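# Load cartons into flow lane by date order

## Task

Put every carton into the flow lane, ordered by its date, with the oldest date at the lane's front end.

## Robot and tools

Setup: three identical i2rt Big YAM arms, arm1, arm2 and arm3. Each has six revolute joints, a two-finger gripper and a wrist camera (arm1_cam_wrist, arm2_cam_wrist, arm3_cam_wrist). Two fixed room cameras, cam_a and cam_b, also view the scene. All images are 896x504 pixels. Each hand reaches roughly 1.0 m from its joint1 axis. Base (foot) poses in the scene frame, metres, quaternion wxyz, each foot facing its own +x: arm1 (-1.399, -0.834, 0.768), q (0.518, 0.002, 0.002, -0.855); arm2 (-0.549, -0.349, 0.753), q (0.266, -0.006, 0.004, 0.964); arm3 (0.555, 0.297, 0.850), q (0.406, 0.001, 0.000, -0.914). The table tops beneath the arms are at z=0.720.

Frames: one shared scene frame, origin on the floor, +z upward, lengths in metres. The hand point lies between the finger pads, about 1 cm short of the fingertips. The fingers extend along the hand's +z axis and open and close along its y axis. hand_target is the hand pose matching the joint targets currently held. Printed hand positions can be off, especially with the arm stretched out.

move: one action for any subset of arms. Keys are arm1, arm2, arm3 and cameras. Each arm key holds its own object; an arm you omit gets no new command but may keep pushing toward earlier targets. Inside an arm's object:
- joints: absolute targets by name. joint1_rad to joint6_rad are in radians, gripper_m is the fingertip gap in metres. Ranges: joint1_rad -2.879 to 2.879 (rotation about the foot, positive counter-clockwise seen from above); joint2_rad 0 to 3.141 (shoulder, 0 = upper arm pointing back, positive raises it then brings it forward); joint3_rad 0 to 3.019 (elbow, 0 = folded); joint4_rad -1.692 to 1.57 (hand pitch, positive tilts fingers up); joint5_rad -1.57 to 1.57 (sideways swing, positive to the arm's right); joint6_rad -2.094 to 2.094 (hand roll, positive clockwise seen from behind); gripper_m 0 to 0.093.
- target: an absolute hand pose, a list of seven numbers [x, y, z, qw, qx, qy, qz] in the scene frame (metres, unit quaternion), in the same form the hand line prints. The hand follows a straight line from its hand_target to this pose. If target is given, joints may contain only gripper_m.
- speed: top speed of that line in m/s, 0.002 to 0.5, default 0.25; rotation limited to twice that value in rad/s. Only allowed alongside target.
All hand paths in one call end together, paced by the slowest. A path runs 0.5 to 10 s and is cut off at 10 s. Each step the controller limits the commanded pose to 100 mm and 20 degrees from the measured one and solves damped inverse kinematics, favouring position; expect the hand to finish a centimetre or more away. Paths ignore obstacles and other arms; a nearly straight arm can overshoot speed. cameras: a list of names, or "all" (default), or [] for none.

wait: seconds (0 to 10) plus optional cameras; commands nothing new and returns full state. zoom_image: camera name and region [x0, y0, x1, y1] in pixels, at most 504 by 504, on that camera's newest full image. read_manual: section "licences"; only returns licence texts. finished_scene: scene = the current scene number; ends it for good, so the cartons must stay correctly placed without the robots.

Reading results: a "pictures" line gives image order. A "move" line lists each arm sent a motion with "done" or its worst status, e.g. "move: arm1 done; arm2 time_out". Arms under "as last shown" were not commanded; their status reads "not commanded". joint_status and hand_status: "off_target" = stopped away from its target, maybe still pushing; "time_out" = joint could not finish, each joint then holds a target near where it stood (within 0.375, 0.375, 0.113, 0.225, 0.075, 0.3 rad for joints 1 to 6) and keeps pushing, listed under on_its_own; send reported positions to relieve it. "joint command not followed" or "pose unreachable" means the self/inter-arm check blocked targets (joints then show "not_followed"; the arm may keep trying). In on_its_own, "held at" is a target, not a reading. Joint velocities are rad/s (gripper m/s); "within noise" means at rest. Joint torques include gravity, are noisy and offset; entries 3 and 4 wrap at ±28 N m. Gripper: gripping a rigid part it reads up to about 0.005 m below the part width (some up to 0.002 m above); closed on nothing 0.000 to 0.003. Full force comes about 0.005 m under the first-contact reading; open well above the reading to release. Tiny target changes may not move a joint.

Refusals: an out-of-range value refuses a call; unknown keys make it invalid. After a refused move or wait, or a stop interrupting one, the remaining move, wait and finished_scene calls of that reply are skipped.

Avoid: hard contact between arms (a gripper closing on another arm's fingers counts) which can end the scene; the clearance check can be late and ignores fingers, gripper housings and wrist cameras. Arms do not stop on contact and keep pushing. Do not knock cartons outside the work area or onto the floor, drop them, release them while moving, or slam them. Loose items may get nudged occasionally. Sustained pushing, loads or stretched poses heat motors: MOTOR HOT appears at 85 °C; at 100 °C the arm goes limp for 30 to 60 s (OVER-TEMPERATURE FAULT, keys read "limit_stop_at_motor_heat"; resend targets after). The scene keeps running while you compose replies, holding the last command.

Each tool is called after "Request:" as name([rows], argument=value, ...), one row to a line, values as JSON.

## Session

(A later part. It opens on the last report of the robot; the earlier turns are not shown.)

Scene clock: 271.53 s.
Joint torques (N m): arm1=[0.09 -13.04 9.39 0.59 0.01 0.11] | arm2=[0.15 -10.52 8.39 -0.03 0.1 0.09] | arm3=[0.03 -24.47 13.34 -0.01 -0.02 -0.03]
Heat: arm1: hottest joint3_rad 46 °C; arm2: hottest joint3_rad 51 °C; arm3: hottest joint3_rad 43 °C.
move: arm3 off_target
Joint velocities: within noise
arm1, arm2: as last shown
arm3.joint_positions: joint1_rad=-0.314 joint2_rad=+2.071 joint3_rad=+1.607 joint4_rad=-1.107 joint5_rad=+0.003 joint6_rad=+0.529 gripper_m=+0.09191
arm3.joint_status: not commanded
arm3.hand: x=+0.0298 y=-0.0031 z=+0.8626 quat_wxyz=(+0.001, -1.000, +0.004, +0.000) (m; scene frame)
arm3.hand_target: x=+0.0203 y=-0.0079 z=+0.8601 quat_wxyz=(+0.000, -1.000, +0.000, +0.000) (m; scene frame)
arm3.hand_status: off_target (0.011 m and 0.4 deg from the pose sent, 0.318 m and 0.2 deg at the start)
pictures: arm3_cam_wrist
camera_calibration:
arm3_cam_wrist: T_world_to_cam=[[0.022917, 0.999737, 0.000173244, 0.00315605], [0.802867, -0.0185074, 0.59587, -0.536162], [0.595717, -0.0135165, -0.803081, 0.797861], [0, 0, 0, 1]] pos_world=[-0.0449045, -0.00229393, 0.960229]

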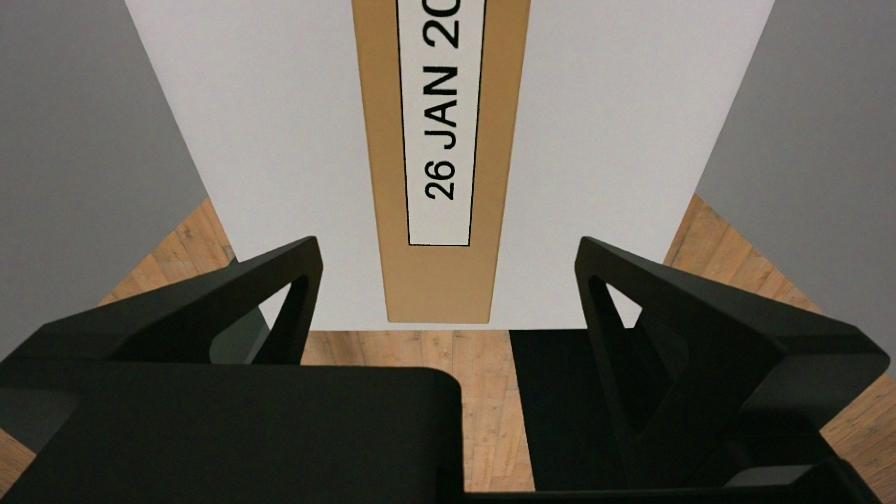

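Request:
move(arm3={"target": [0.019, -0.0095, 0.762, 0, 1, 0, 0], "speed": 0.14}, cameras=[])

Request:
move(arm3={"joints": {"gripper_m": 0.052}}, cameras=[])

Request:
move(arm3={"target": [0.30, 0.02, 1.0, 0, 1, 0, 0], "speed": 0.35}, cameras=[])

Request:
move(arm3={"target": [0.70, -0.349, 0.90, 0, 1, 0, 0], "speed": 0.4}, cameras=["arm3_cam_wrist"])

Scene clock: 276.90 s.
Joint torques (N m): arm1=[0.09 -13.04 9.39 0.59 0.02 0.11] | arm2=[0.15 -10.52 8.4 -0.02 0.1 0.09] | arm3=[0.03 -25.52 9.59 0.77 0 -0.01]
Heat: arm1: hottest joint3_rad 46 °C; arm2: hottest joint3_rad 50 °C; arm3: hottest joint3_rad 44 °C.
move: arm3 off_target
Joint velocities: within noise
arm1, arm2: as last shown
arm3.joint_positions: joint1_rad=-0.314 joint2_rad=+2.212 joint3_rad=+1.594 joint4_rad=-0.943 joint5_rad=+0.003 joint6_rad=+0.529 gripper_m=+0.09191
arm3.joint_status: not commanded
arm3.hand: x=+0.0197 y=-0.0090 z=+0.7750 quat_wxyz=(-0.001, -1.000, +0.003, +0.004) (m; scene frame)
arm3.hand_target: x=+0.0193 y=-0.0094 z=+0.7621 quat_wxyz=(+0.000, -1.000, +0.000, +0.000) (m; scene frame)
arm3.hand_status: off_target (0.013 m and 0.6 deg from the pose sent, 0.101 m and 0.5 deg at the start)
pictures: none
No camera images: "cameras" was empty.

Scene clock: 277.53 s.
Joint torques (N m): arm1=[-0.03 -13.04 9.39 0.61 0.02 0.11] | arm2=[0.15 -10.52 8.39 -0.05 0.1 0.09] | arm3=[0.26 -25.64 9.62 0.73 -0.03 -0.02]
Heat: arm1: hottest joint3_rad 46 °C; arm2: hottest joint3_rad 50 °C; arm3: hottest joint3_rad 44 °C.
move: arm3 off_target
Joint velocities: within noise
arm1, arm2: as last shown
arm3.joint_positions: joint1_rad=-0.314 joint2_rad=+2.212 joint3_rad=+1.594 joint4_rad=-0.943 joint5_rad=+0.004 joint6_rad=+0.529 gripper_m=+0.05836
arm3.joint_status: gripper_m off_target (ended at +0.05839, target +0.05200)
arm3.hand: x=+0.0196 y=-0.0089 z=+0.7750 quat_wxyz=(-0.001, -1.000, +0.004, +0.004) (m; scene frame)
arm3.hand_target: x=+0.0193 y=-0.0094 z=+0.7621 quat_wxyz=(+0.000, -1.000, +0.000, +0.000) (m; scene frame)
arm3.hand_status: not commanded
pictures: none
No camera images: "cameras" was empty.

Scene clock: 279.63 s.
Joint torques (N m): arm1=[0.03 -12.98 9.39 0.61 0.01 0.12] | arm2=[0.15 -10.58 8.4 -0.03 0.1 0.09] | arm3=[0.73 -14.86 11.89 0.02 0.27 0.16]
Heat: arm1: hottest joint3_rad 46 °C; arm2: hottest joint3_rad 50 °C; arm3: hottest joint3_rad 44 °C.
move: arm3 off_target
Joint velocities: within noise
arm1, arm2: as last shown
arm3.joint_positions: joint1_rad=-0.015 joint2_rad=+1.381 joint3_rad=+1.036 joint4_rad=-1.244 joint5_rad=-0.004 joint6_rad=+0.821 gripper_m=+0.05836
arm3.joint_status: not commanded
arm3.hand: x=+0.3010 y=+0.0250 z=+0.9897 quat_wxyz=(+0.006, -1.000, +0.000, -0.009) (m; scene frame)
arm3.hand_target: x=+0.3001 y=+0.0202 z=+0.9999 quat_wxyz=(+0.000, -1.000, +0.000, +0.000) (m; scene frame)
arm3.hand_status: off_target (0.012 m and 1.2 deg from the pose sent, 0.361 m and 0.7 deg at the start)
pictures: none
No camera images: "cameras" was empty.

Scene clock: 282.20 s.
Joint torques (N m): arm1=[0.03 -13.04 9.39 0.61 0.01 0.11] | arm2=[0.15 -10.52 8.39 -0.03 0.1 0.09] | arm3=[-0.56 -28.34 15.68 -0.23 0.3 0.16]
Heat: arm1: hottest joint3_rad 46 °C; arm2: hottest joint3_rad 50 °C; arm3: hottest joint3_rad 44 °C.
move: arm3 off_target
Joint velocities: within noise
arm1.joint_positions: joint1_rad=+1.008 joint2_rad=+1.400 joint3_rad=+1.396 joint4_rad=-1.406 joint5_rad=+0.001 joint6_rad=-0.007 gripper_m=+0.09195
arm1.joint_status: not commanded
arm1.hand: x=-1.1756 y=-1.2208 z=+1.0369 quat_wxyz=(-0.069, -0.494, -0.866, +0.038) (m; scene frame)
arm1.hand_target: x=-1.1775 y=-1.2249 z=+1.0390 quat_wxyz=(-0.074, -0.501, -0.862, +0.040) (m; scene frame)
arm1.hand_status: not commanded
arm2.joint_positions: joint1_rad=-1.666 joint2_rad=+1.463 joint3_rad=+1.306 joint4_rad=-1.376 joint5_rad=-0.015 joint6_rad=+0.929 gripper_m=+0.08994
arm2.joint_status: not commanded
arm2.hand: x=-0.2945 y=+0.0052 z=+0.9605 quat_wxyz=(-0.010, +0.004, -1.000, -0.014) (m; scene frame)
arm2.hand_target: x=-0.2999 y=+0.0000 z=+0.9503 quat_wxyz=(+0.000, +0.000, -1.000, +0.000) (m; scene frame)
arm2.hand_status: not commanded
arm3.joint_positions: joint1_rad=+0.965 joint2_rad=+2.176 joint3_rad=+1.838 joint4_rad=-1.277 joint5_rad=-0.003 joint6_rad=+1.783 gripper_m=+0.05837
arm3.joint_status: not commanded
arm3.hand: x=+0.7012 y=-0.3283 z=+0.8815 quat_wxyz=(+0.022, -1.000, -0.009, +0.002) (m; scene frame)
arm3.hand_target: x=+0.6995 y=-0.3477 z=+0.9003 quat_wxyz=(+0.000, -1.000, +0.000, +0.000) (m; scene frame)
arm3.hand_status: off_target (0.028 m and 2.7 deg from the pose sent, 0.554 m and 1.2 deg at the start; pose on its path clipped on 17 of 77 steps)
pictures: arm3_cam_wrist
camera_calibration:
arm3_cam_wrist: T_world_to_cam=[[-0.00169494, 0.999163, 0.0408741, 0.29402], [0.805942, -0.0228323, 0.591554, -1.09218], [0.591992, 0.0339448, -0.805229, 0.428803], [0, 0, 0, 1]] pos_world=[0.626881, -0.333267, 0.979348]

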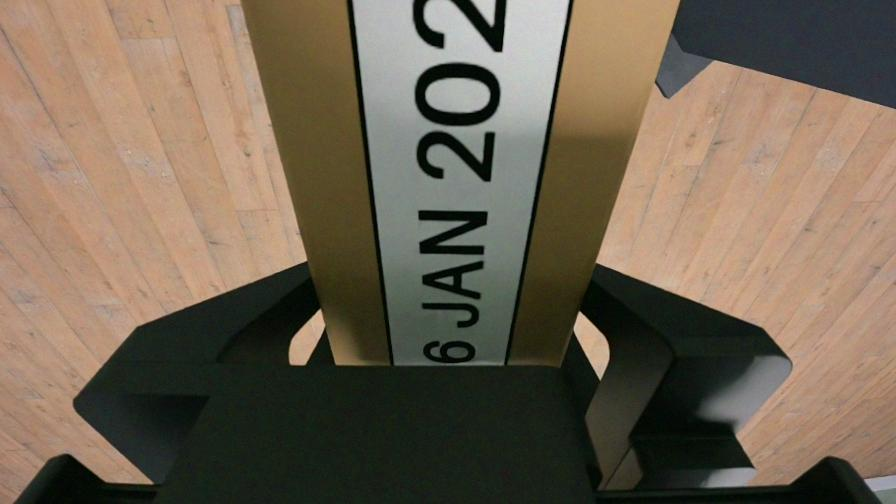

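Request:
move(arm3={"target": [0.70, -0.341, 0.785, 0, 0.99966, 0, -0.02618], "speed": 0.15}, cameras=["arm3_cam_wrist"])

Scene clock: 285.63 s.
Joint torques (N m): arm1=[0.03 -12.98 9.39 0.61 0.02 0.11] | arm2=[0.15 -10.52 8.39 -0.03 0.1 0.09] | arm3=[0.67 -30.56 10.52 0.44 0.37 0.18]
Heat: arm1: hottest joint3_rad 46 °C; arm2: hottest joint3_rad 50 °C; arm3: hottest joint3_rad 45 °C.
move: arm3 off_target
Joint velocities: within noise
arm1, arm2: as last shown
arm3.joint_positions: joint1_rad=+0.965 joint2_rad=+2.311 joint3_rad=+1.772 joint4_rad=-1.076 joint5_rad=+0.047 joint6_rad=+1.800 gripper_m=+0.05837
arm3.joint_status: not commanded
arm3.hand: x=+0.6934 y=-0.3315 z=+0.7731 quat_wxyz=(+0.017, -1.000, -0.001, +0.027) (m; scene frame)
arm3.hand_target: x=+0.6999 y=-0.3408 z=+0.7852 quat_wxyz=(+0.000, -1.000, +0.000, +0.026) (m; scene frame)
arm3.hand_status: off_target (0.017 m and 1.9 deg from the pose sent, 0.097 m and 3.9 deg at the start)
pictures: arm3_cam_wrist
camera_calibration:
arm3_cam_wrist: T_world_to_cam=[[0.0142239, 0.999452, 0.0298843, 0.299292], [0.833827, -0.0283509, 0.551297, -1.01185], [0.551843, 0.0170768, -0.833773, 0.390608], [0, 0, 0, 1]] pos_world=[0.6239, -0.334486, 0.874567]

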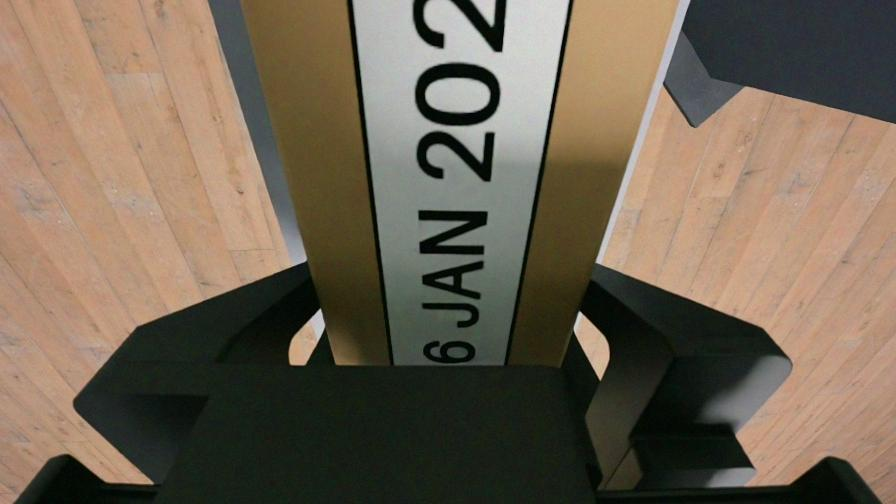

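Request:
move(arm3={"target": [0.70, -0.344, 0.755, 0, 0.99966, 0, -0.02618], "speed": 0.09}, cameras=["arm3_cam_wrist"])

Scene clock: 288.60 s.
Joint torques (N m): arm1=[0.03 -13.04 9.4 0.59 0.02 0.11] | arm2=[0.15 -10.46 8.39 -0.02 0.1 0.09] | arm3=[0.44 -27.58 11 0.61 0.03 0.08]
Heat: arm1: hottest joint3_rad 46 °C; arm2: hottest joint3_rad 49 °C; arm3: hottest joint3_rad 44 °C.
move: arm3 off_target
Joint velocities: within noise
arm1, arm2: as last shown
arm3.joint_positions: joint1_rad=+0.965 joint2_rad=+2.326 joint3_rad=+1.772 joint4_rad=-1.038 joint5_rad=+0.056 joint6_rad=+1.806 gripper_m=+0.05836
arm3.joint_status: not commanded
arm3.hand: x=+0.6934 y=-0.3379 z=+0.7636 quat_wxyz=(+0.004, -1.000, +0.002, +0.029) (m; scene frame)
arm3.hand_target: x=+0.6998 y=-0.3436 z=+0.7551 quat_wxyz=(+0.000, -1.000, +0.000, +0.026) (m; scene frame)
arm3.hand_status: off_target (0.012 m and 0.6 deg from the pose sent, 0.023 m and 1.9 deg at the start)
pictures: arm3_cam_wrist
camera_calibration:
arm3_cam_wrist: T_world_to_cam=[[0.020085, 0.999788, 0.00452596, 0.321361], [0.83616, -0.0192793, 0.548147, -1.00301], [0.548118, -0.00722511, -0.83637, 0.379144], [0, 0, 0, 1]] pos_world=[0.624405, -0.337891, 0.865445]

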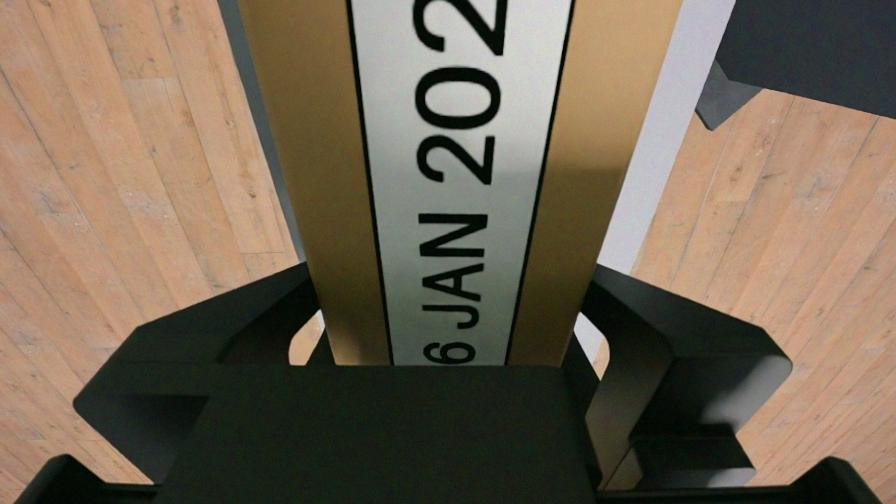

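Request:
move(arm3={"target": [0.70, -0.332, 0.753, 0, 0.99966, 0, -0.02618], "speed": 0.09}, cameras=["arm3_cam_wrist"])

Scene clock: 291.50 s.
Joint torques (N m): arm1=[0.09 -12.98 9.37 0.58 0.01 0.11] | arm2=[0.15 -10.58 8.39 -0.03 0.1 0.09] | arm3=[0.79 -28.86 8.1 0.64 -0.11 0.11]
Heat: arm1: hottest joint3_rad 46 °C; arm2: hottest joint3_rad 49 °C; arm3: hottest joint3_rad 44 °C.
move: arm3 off_target
Joint velocities: within noise
arm1, arm2: as last shown
arm3.joint_positions: joint1_rad=+0.968 joint2_rad=+2.319 joint3_rad=+1.750 joint4_rad=-1.008 joint5_rad=+0.060 joint6_rad=+1.808 gripper_m=+0.05837
arm3.joint_status: not commanded
arm3.hand: x=+0.6945 y=-0.3370 z=+0.7607 quat_wxyz=(-0.004, -1.000, +0.002, +0.029) (m; scene frame)
arm3.hand_target: x=+0.7001 y=-0.3319 z=+0.7531 quat_wxyz=(+0.000, -1.000, +0.000, +0.026) (m; scene frame)
arm3.hand_status: off_target (0.011 m and 0.6 deg from the pose sent, 0.014 m and 0.6 deg at the start)
pictures: arm3_cam_wrist
camera_calibration:
arm3_cam_wrist: T_world_to_cam=[[0.0193292, 0.999744, -0.011742, 0.333338], [0.836236, -0.00972833, 0.548283, -0.999384], [0.548029, -0.020417, -0.83621, 0.371648], [0, 0, 0, 1]] pos_world=[0.625604, -0.335387, 0.862635]

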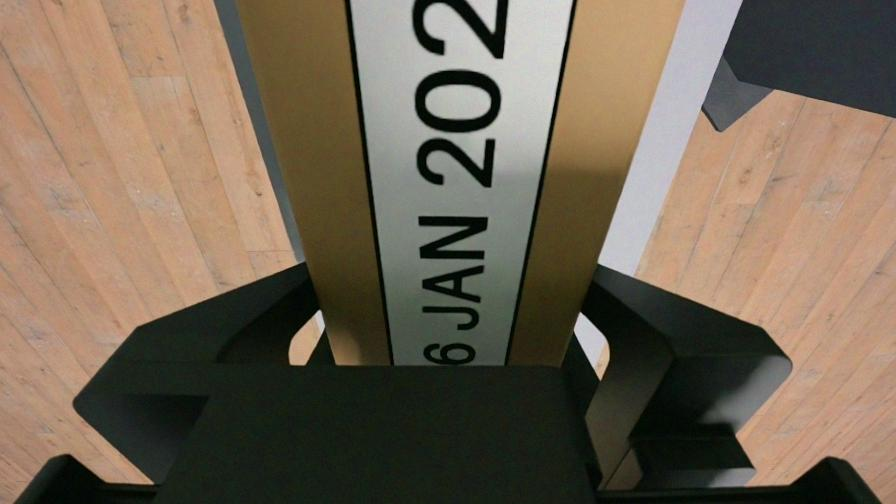

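Request:
move(arm3={"joints": {"gripper_m": 0.08}}, cameras=[])

Request:
wait(seconds=0.6, cameras=["arm3_cam_wrist"])

Request:
move(arm3={"target": [0.69, -0.332, 0.92, 0, 1, 0, 0], "speed": 0.25}, cameras=["arm3_cam_wrist", "cam_b"])

Scene clock: 296.37 s.
Joint torques (N m): arm1=[0.09 -13.04 9.37 0.58 0.02 0.11] | arm2=[0.15 -10.52 8.39 -0.02 0.1 0.09] | arm3=[0.79 -28.63 9.29 0.61 0.15 0.09]
Heat: arm1: hottest joint3_rad 46 °C; arm2: hottest joint3_rad 49 °C; arm3: hottest joint3_rad 43 °C.
move: arm3 off_target
Joint velocities: within noise
arm1, arm2: as last shown
arm3.joint_positions: joint1_rad=+0.970 joint2_rad=+2.317 joint3_rad=+1.736 joint4_rad=-1.009 joint5_rad=+0.053 joint6_rad=+1.809 gripper_m=+0.07539
arm3.joint_status: gripper_m off_target (ended at +0.07533, target +0.08000)
arm3.hand: x=+0.6955 y=-0.3303 z=+0.7573 quat_wxyz=(+0.003, -1.000, +0.001, +0.027) (m; scene frame)
arm3.hand_target: x=+0.6999 y=-0.3319 z=+0.7531 quat_wxyz=(+0.000, -1.000, +0.000, +0.026) (m; scene frame)
arm3.hand_status: not commanded
pictures: none
No camera images: "cameras" was empty.

Scene clock: 296.97 s.
Joint torques (N m): arm1=[0.09 -12.98 9.4 0.59 0.01 0.11] | arm2=[0.09 -10.52 8.39 -0.03 0.1 0.09] | arm3=[0.67 -28.51 9.33 0.68 0.13 0.09]
Heat: arm1: hottest joint3_rad 46 °C; arm2: hottest joint3_rad 49 °C; arm3: hottest joint3_rad 43 °C.
Joint velocities: within noise
arm1.joint_positions: joint1_rad=+1.008 joint2_rad=+1.400 joint3_rad=+1.396 joint4_rad=-1.406 joint5_rad=+0.001 joint6_rad=-0.007 gripper_m=+0.09195
arm1.joint_status: not commanded
arm1.hand: x=-1.1756 y=-1.2208 z=+1.0369 quat_wxyz=(-0.069, -0.494, -0.866, +0.038) (m; scene frame)
arm1.hand_target: x=-1.1775 y=-1.2249 z=+1.0390 quat_wxyz=(-0.074, -0.501, -0.862, +0.040) (m; scene frame)
arm1.hand_status: not commanded
arm2.joint_positions: joint1_rad=-1.666 joint2_rad=+1.463 joint3_rad=+1.306 joint4_rad=-1.376 joint5_rad=-0.015 joint6_rad=+0.929 gripper_m=+0.08994
arm2.joint_status: not commanded
arm2.hand: x=-0.2945 y=+0.0052 z=+0.9605 quat_wxyz=(-0.010, +0.004, -1.000, -0.014) (m; scene frame)
arm2.hand_target: x=-0.2999 y=+0.0000 z=+0.9503 quat_wxyz=(+0.000, +0.000, -1.000, +0.000) (m; scene frame)
arm2.hand_status: not commanded
arm3.joint_positions: joint1_rad=+0.970 joint2_rad=+2.317 joint3_rad=+1.736 joint4_rad=-1.009 joint5_rad=+0.053 joint6_rad=+1.809 gripper_m=+0.07539
arm3.joint_status: gripper_m off_target (ended at +0.07533, target +0.08000)
arm3.hand: x=+0.6955 y=-0.3303 z=+0.7573 quat_wxyz=(+0.003, -1.000, +0.001, +0.027) (m; scene frame)
arm3.hand_target: x=+0.6999 y=-0.3319 z=+0.7531 quat_wxyz=(+0.000, -1.000, +0.000, +0.026) (m; scene frame)
arm3.hand_status: not commanded
wait: 0.60 s; at rest by 0.27 s
pictures: arm3_cam_wrist
camera_calibration:
arm3_cam_wrist: T_world_to_cam=[[0.0182677, 0.999829, 0.00296663, 0.316146], [0.834085, -0.0168754, 0.551378, -1.00135], [0.551334, -0.00759798, -0.83425, 0.368795], [0, 0, 0, 1]] pos_world=[0.626103, -0.330188, 0.85885]

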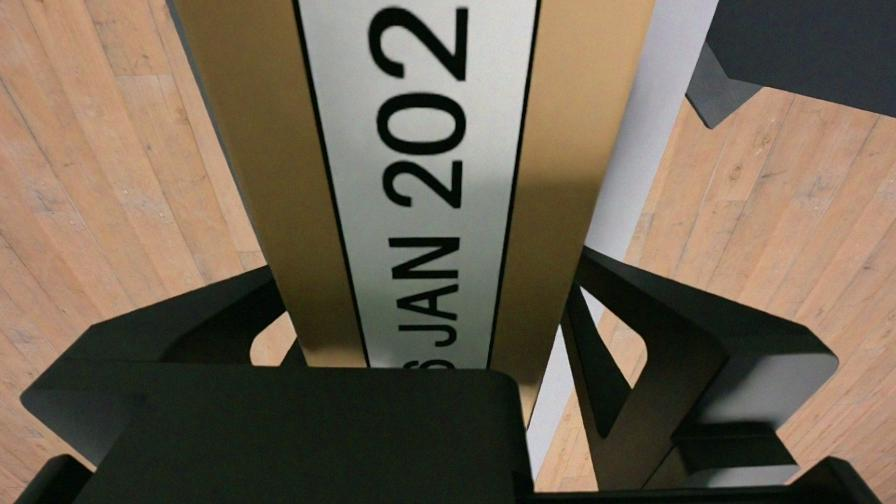

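Scene clock: 298.63 s.
Joint torques (N m): arm1=[0.03 -13.04 9.39 0.64 0.02 0.11] | arm2=[0.15 -10.46 8.39 -0.03 0.1 0.09] | arm3=[-0.73 -25.23 12.67 -0.12 0.02 -0.03]
Heat: arm1: hottest joint3_rad 46 °C; arm2: hottest joint3_rad 49 °C; arm3: hottest joint3_rad 44 °C.
move: arm3 off_target
Joint velocities: within noise
arm1, arm2: as last shown
arm3.joint_positions: joint1_rad=+0.958 joint2_rad=+2.084 joint3_rad=+1.816 joint4_rad=-1.286 joint5_rad=+0.005 joint6_rad=+1.793 gripper_m=+0.07994
arm3.joint_status: not commanded
arm3.on_its_own: gripper_m moved +0.00455 to your old target +0.08000
arm3.hand: x=+0.6952 y=-0.3262 z=+0.9304 quat_wxyz=(-0.009, -1.000, -0.001, -0.001) (m; scene frame)
arm3.hand_target: x=+0.6900 y=-0.3316 z=+0.9200 quat_wxyz=(+0.000, -1.000, +0.000, +0.000) (m; scene frame)
arm3.hand_status: off_target (0.013 m and 1.0 deg from the pose sent, 0.163 m and 3.1 deg at the start; pose on its path clipped on 7 of 50 steps)
pictures: arm3_cam_wrist, cam_b
camera_calibration:
arm3_cam_wrist: T_world_to_cam=[[0.0139263, 0.999705, -0.0199239, 0.335824], [0.802334, 0.000718746, 0.596874, -1.11104], [0.596712, -0.0242979, -0.802087, 0.446551], [0, 0, 0, 1]] pos_world=[0.62029, -0.324076, 1.02802]

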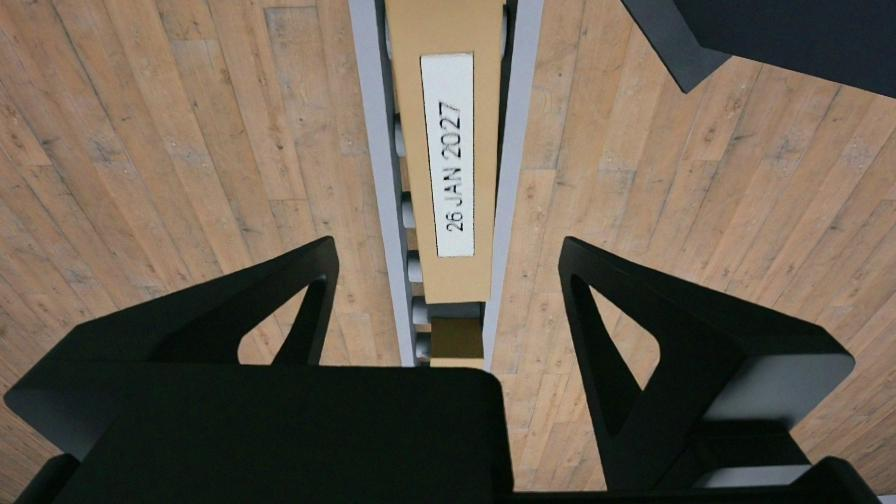

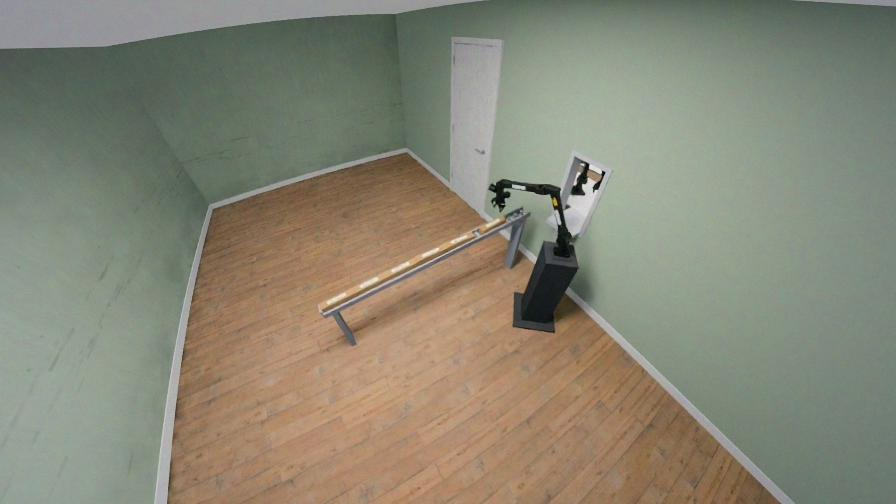

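Request:
wait(seconds=0.7, cameras=["arm3_cam_wrist"])

Scene clock: 300.53 s.
Joint torques (N m): arm1=[0.09 -13.04 9.39 0.61 0.01 0.11] | arm2=[0.15 -10.52 8.4 -0.03 0.1 0.09] | arm3=[-0.62 -25.29 12.67 -0.03 0.02 -0.02]
Heat: arm1: hottest joint3_rad 46 °C; arm2: hottest joint3_rad 49 °C; arm3: hottest joint3_rad 44 °C.
Joint velocities: within noise
arm1.joint_positions: joint1_rad=+1.008 joint2_rad=+1.400 joint3_rad=+1.396 joint4_rad=-1.406 joint5_rad=+0.001 joint6_rad=-0.007 gripper_m=+0.09195
arm1.joint_status: not commanded
arm1.hand: x=-1.1756 y=-1.2208 z=+1.0369 quat_wxyz=(-0.069, -0.494, -0.866, +0.038) (m; scene frame)
arm1.hand_target: x=-1.1775 y=-1.2249 z=+1.0390 quat_wxyz=(-0.074, -0.501, -0.862, +0.040) (m; scene frame)
arm1.hand_status: not commanded
arm2.joint_positions: joint1_rad=-1.666 joint2_rad=+1.463 joint3_rad=+1.306 joint4_rad=-1.376 joint5_rad=-0.015 joint6_rad=+0.929 gripper_m=+0.08994
arm2.joint_status: not commanded
arm2.hand: x=-0.2945 y=+0.0052 z=+0.9605 quat_wxyz=(-0.010, +0.004, -1.000, -0.014) (m; scene frame)
arm2.hand_target: x=-0.2999 y=+0.0000 z=+0.9503 quat_wxyz=(+0.000, +0.000, -1.000, +0.000) (m; scene frame)
arm2.hand_status: not commanded
arm3.joint_positions: joint1_rad=+0.958 joint2_rad=+2.084 joint3_rad=+1.816 joint4_rad=-1.286 joint5_rad=+0.005 joint6_rad=+1.793 gripper_m=+0.07994
arm3.joint_status: not commanded
arm3.hand: x=+0.6952 y=-0.3261 z=+0.9304 quat_wxyz=(-0.009, -1.000, -0.001, -0.001) (m; scene frame)
arm3.hand_target: x=+0.6900 y=-0.3316 z=+0.9200 quat_wxyz=(+0.000, -1.000, +0.000, +0.000) (m; scene frame)
arm3.hand_status: off_target (0.013 m and 1.0 deg from the pose sent, 0.163 m and 3.1 deg at the start; pose on its path clipped on 7 of 50 steps)
wait: 0.70 s; at rest from the start
pictures: arm3_cam_wrist
camera_calibration:
arm3_cam_wrist: T_world_to_cam=[[0.0139108, 0.999712, -0.0195641, 0.335466], [0.802416, 0.00051307, 0.596765, -1.11105], [0.596603, -0.024, -0.802178, 0.446809], [0, 0, 0, 1]] pos_world=[0.62029, -0.324076, 1.02802]

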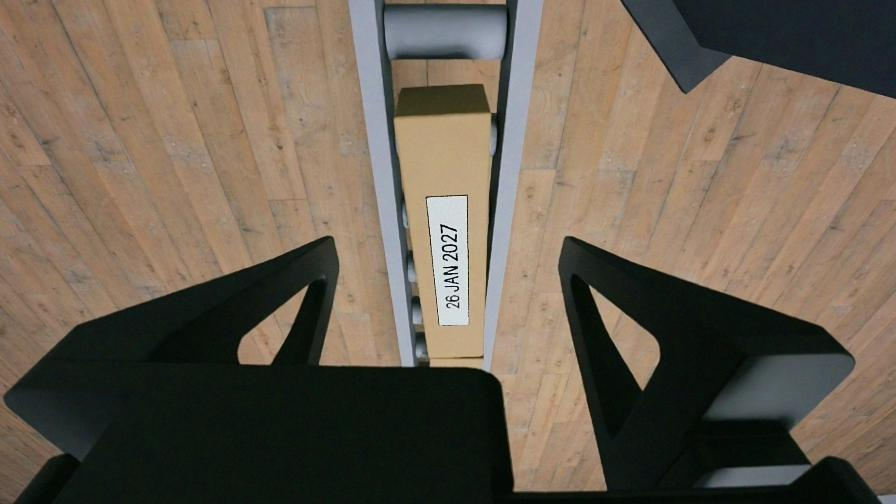

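Request:
finished_scene(scene=2)

The scene is finished: the task was done.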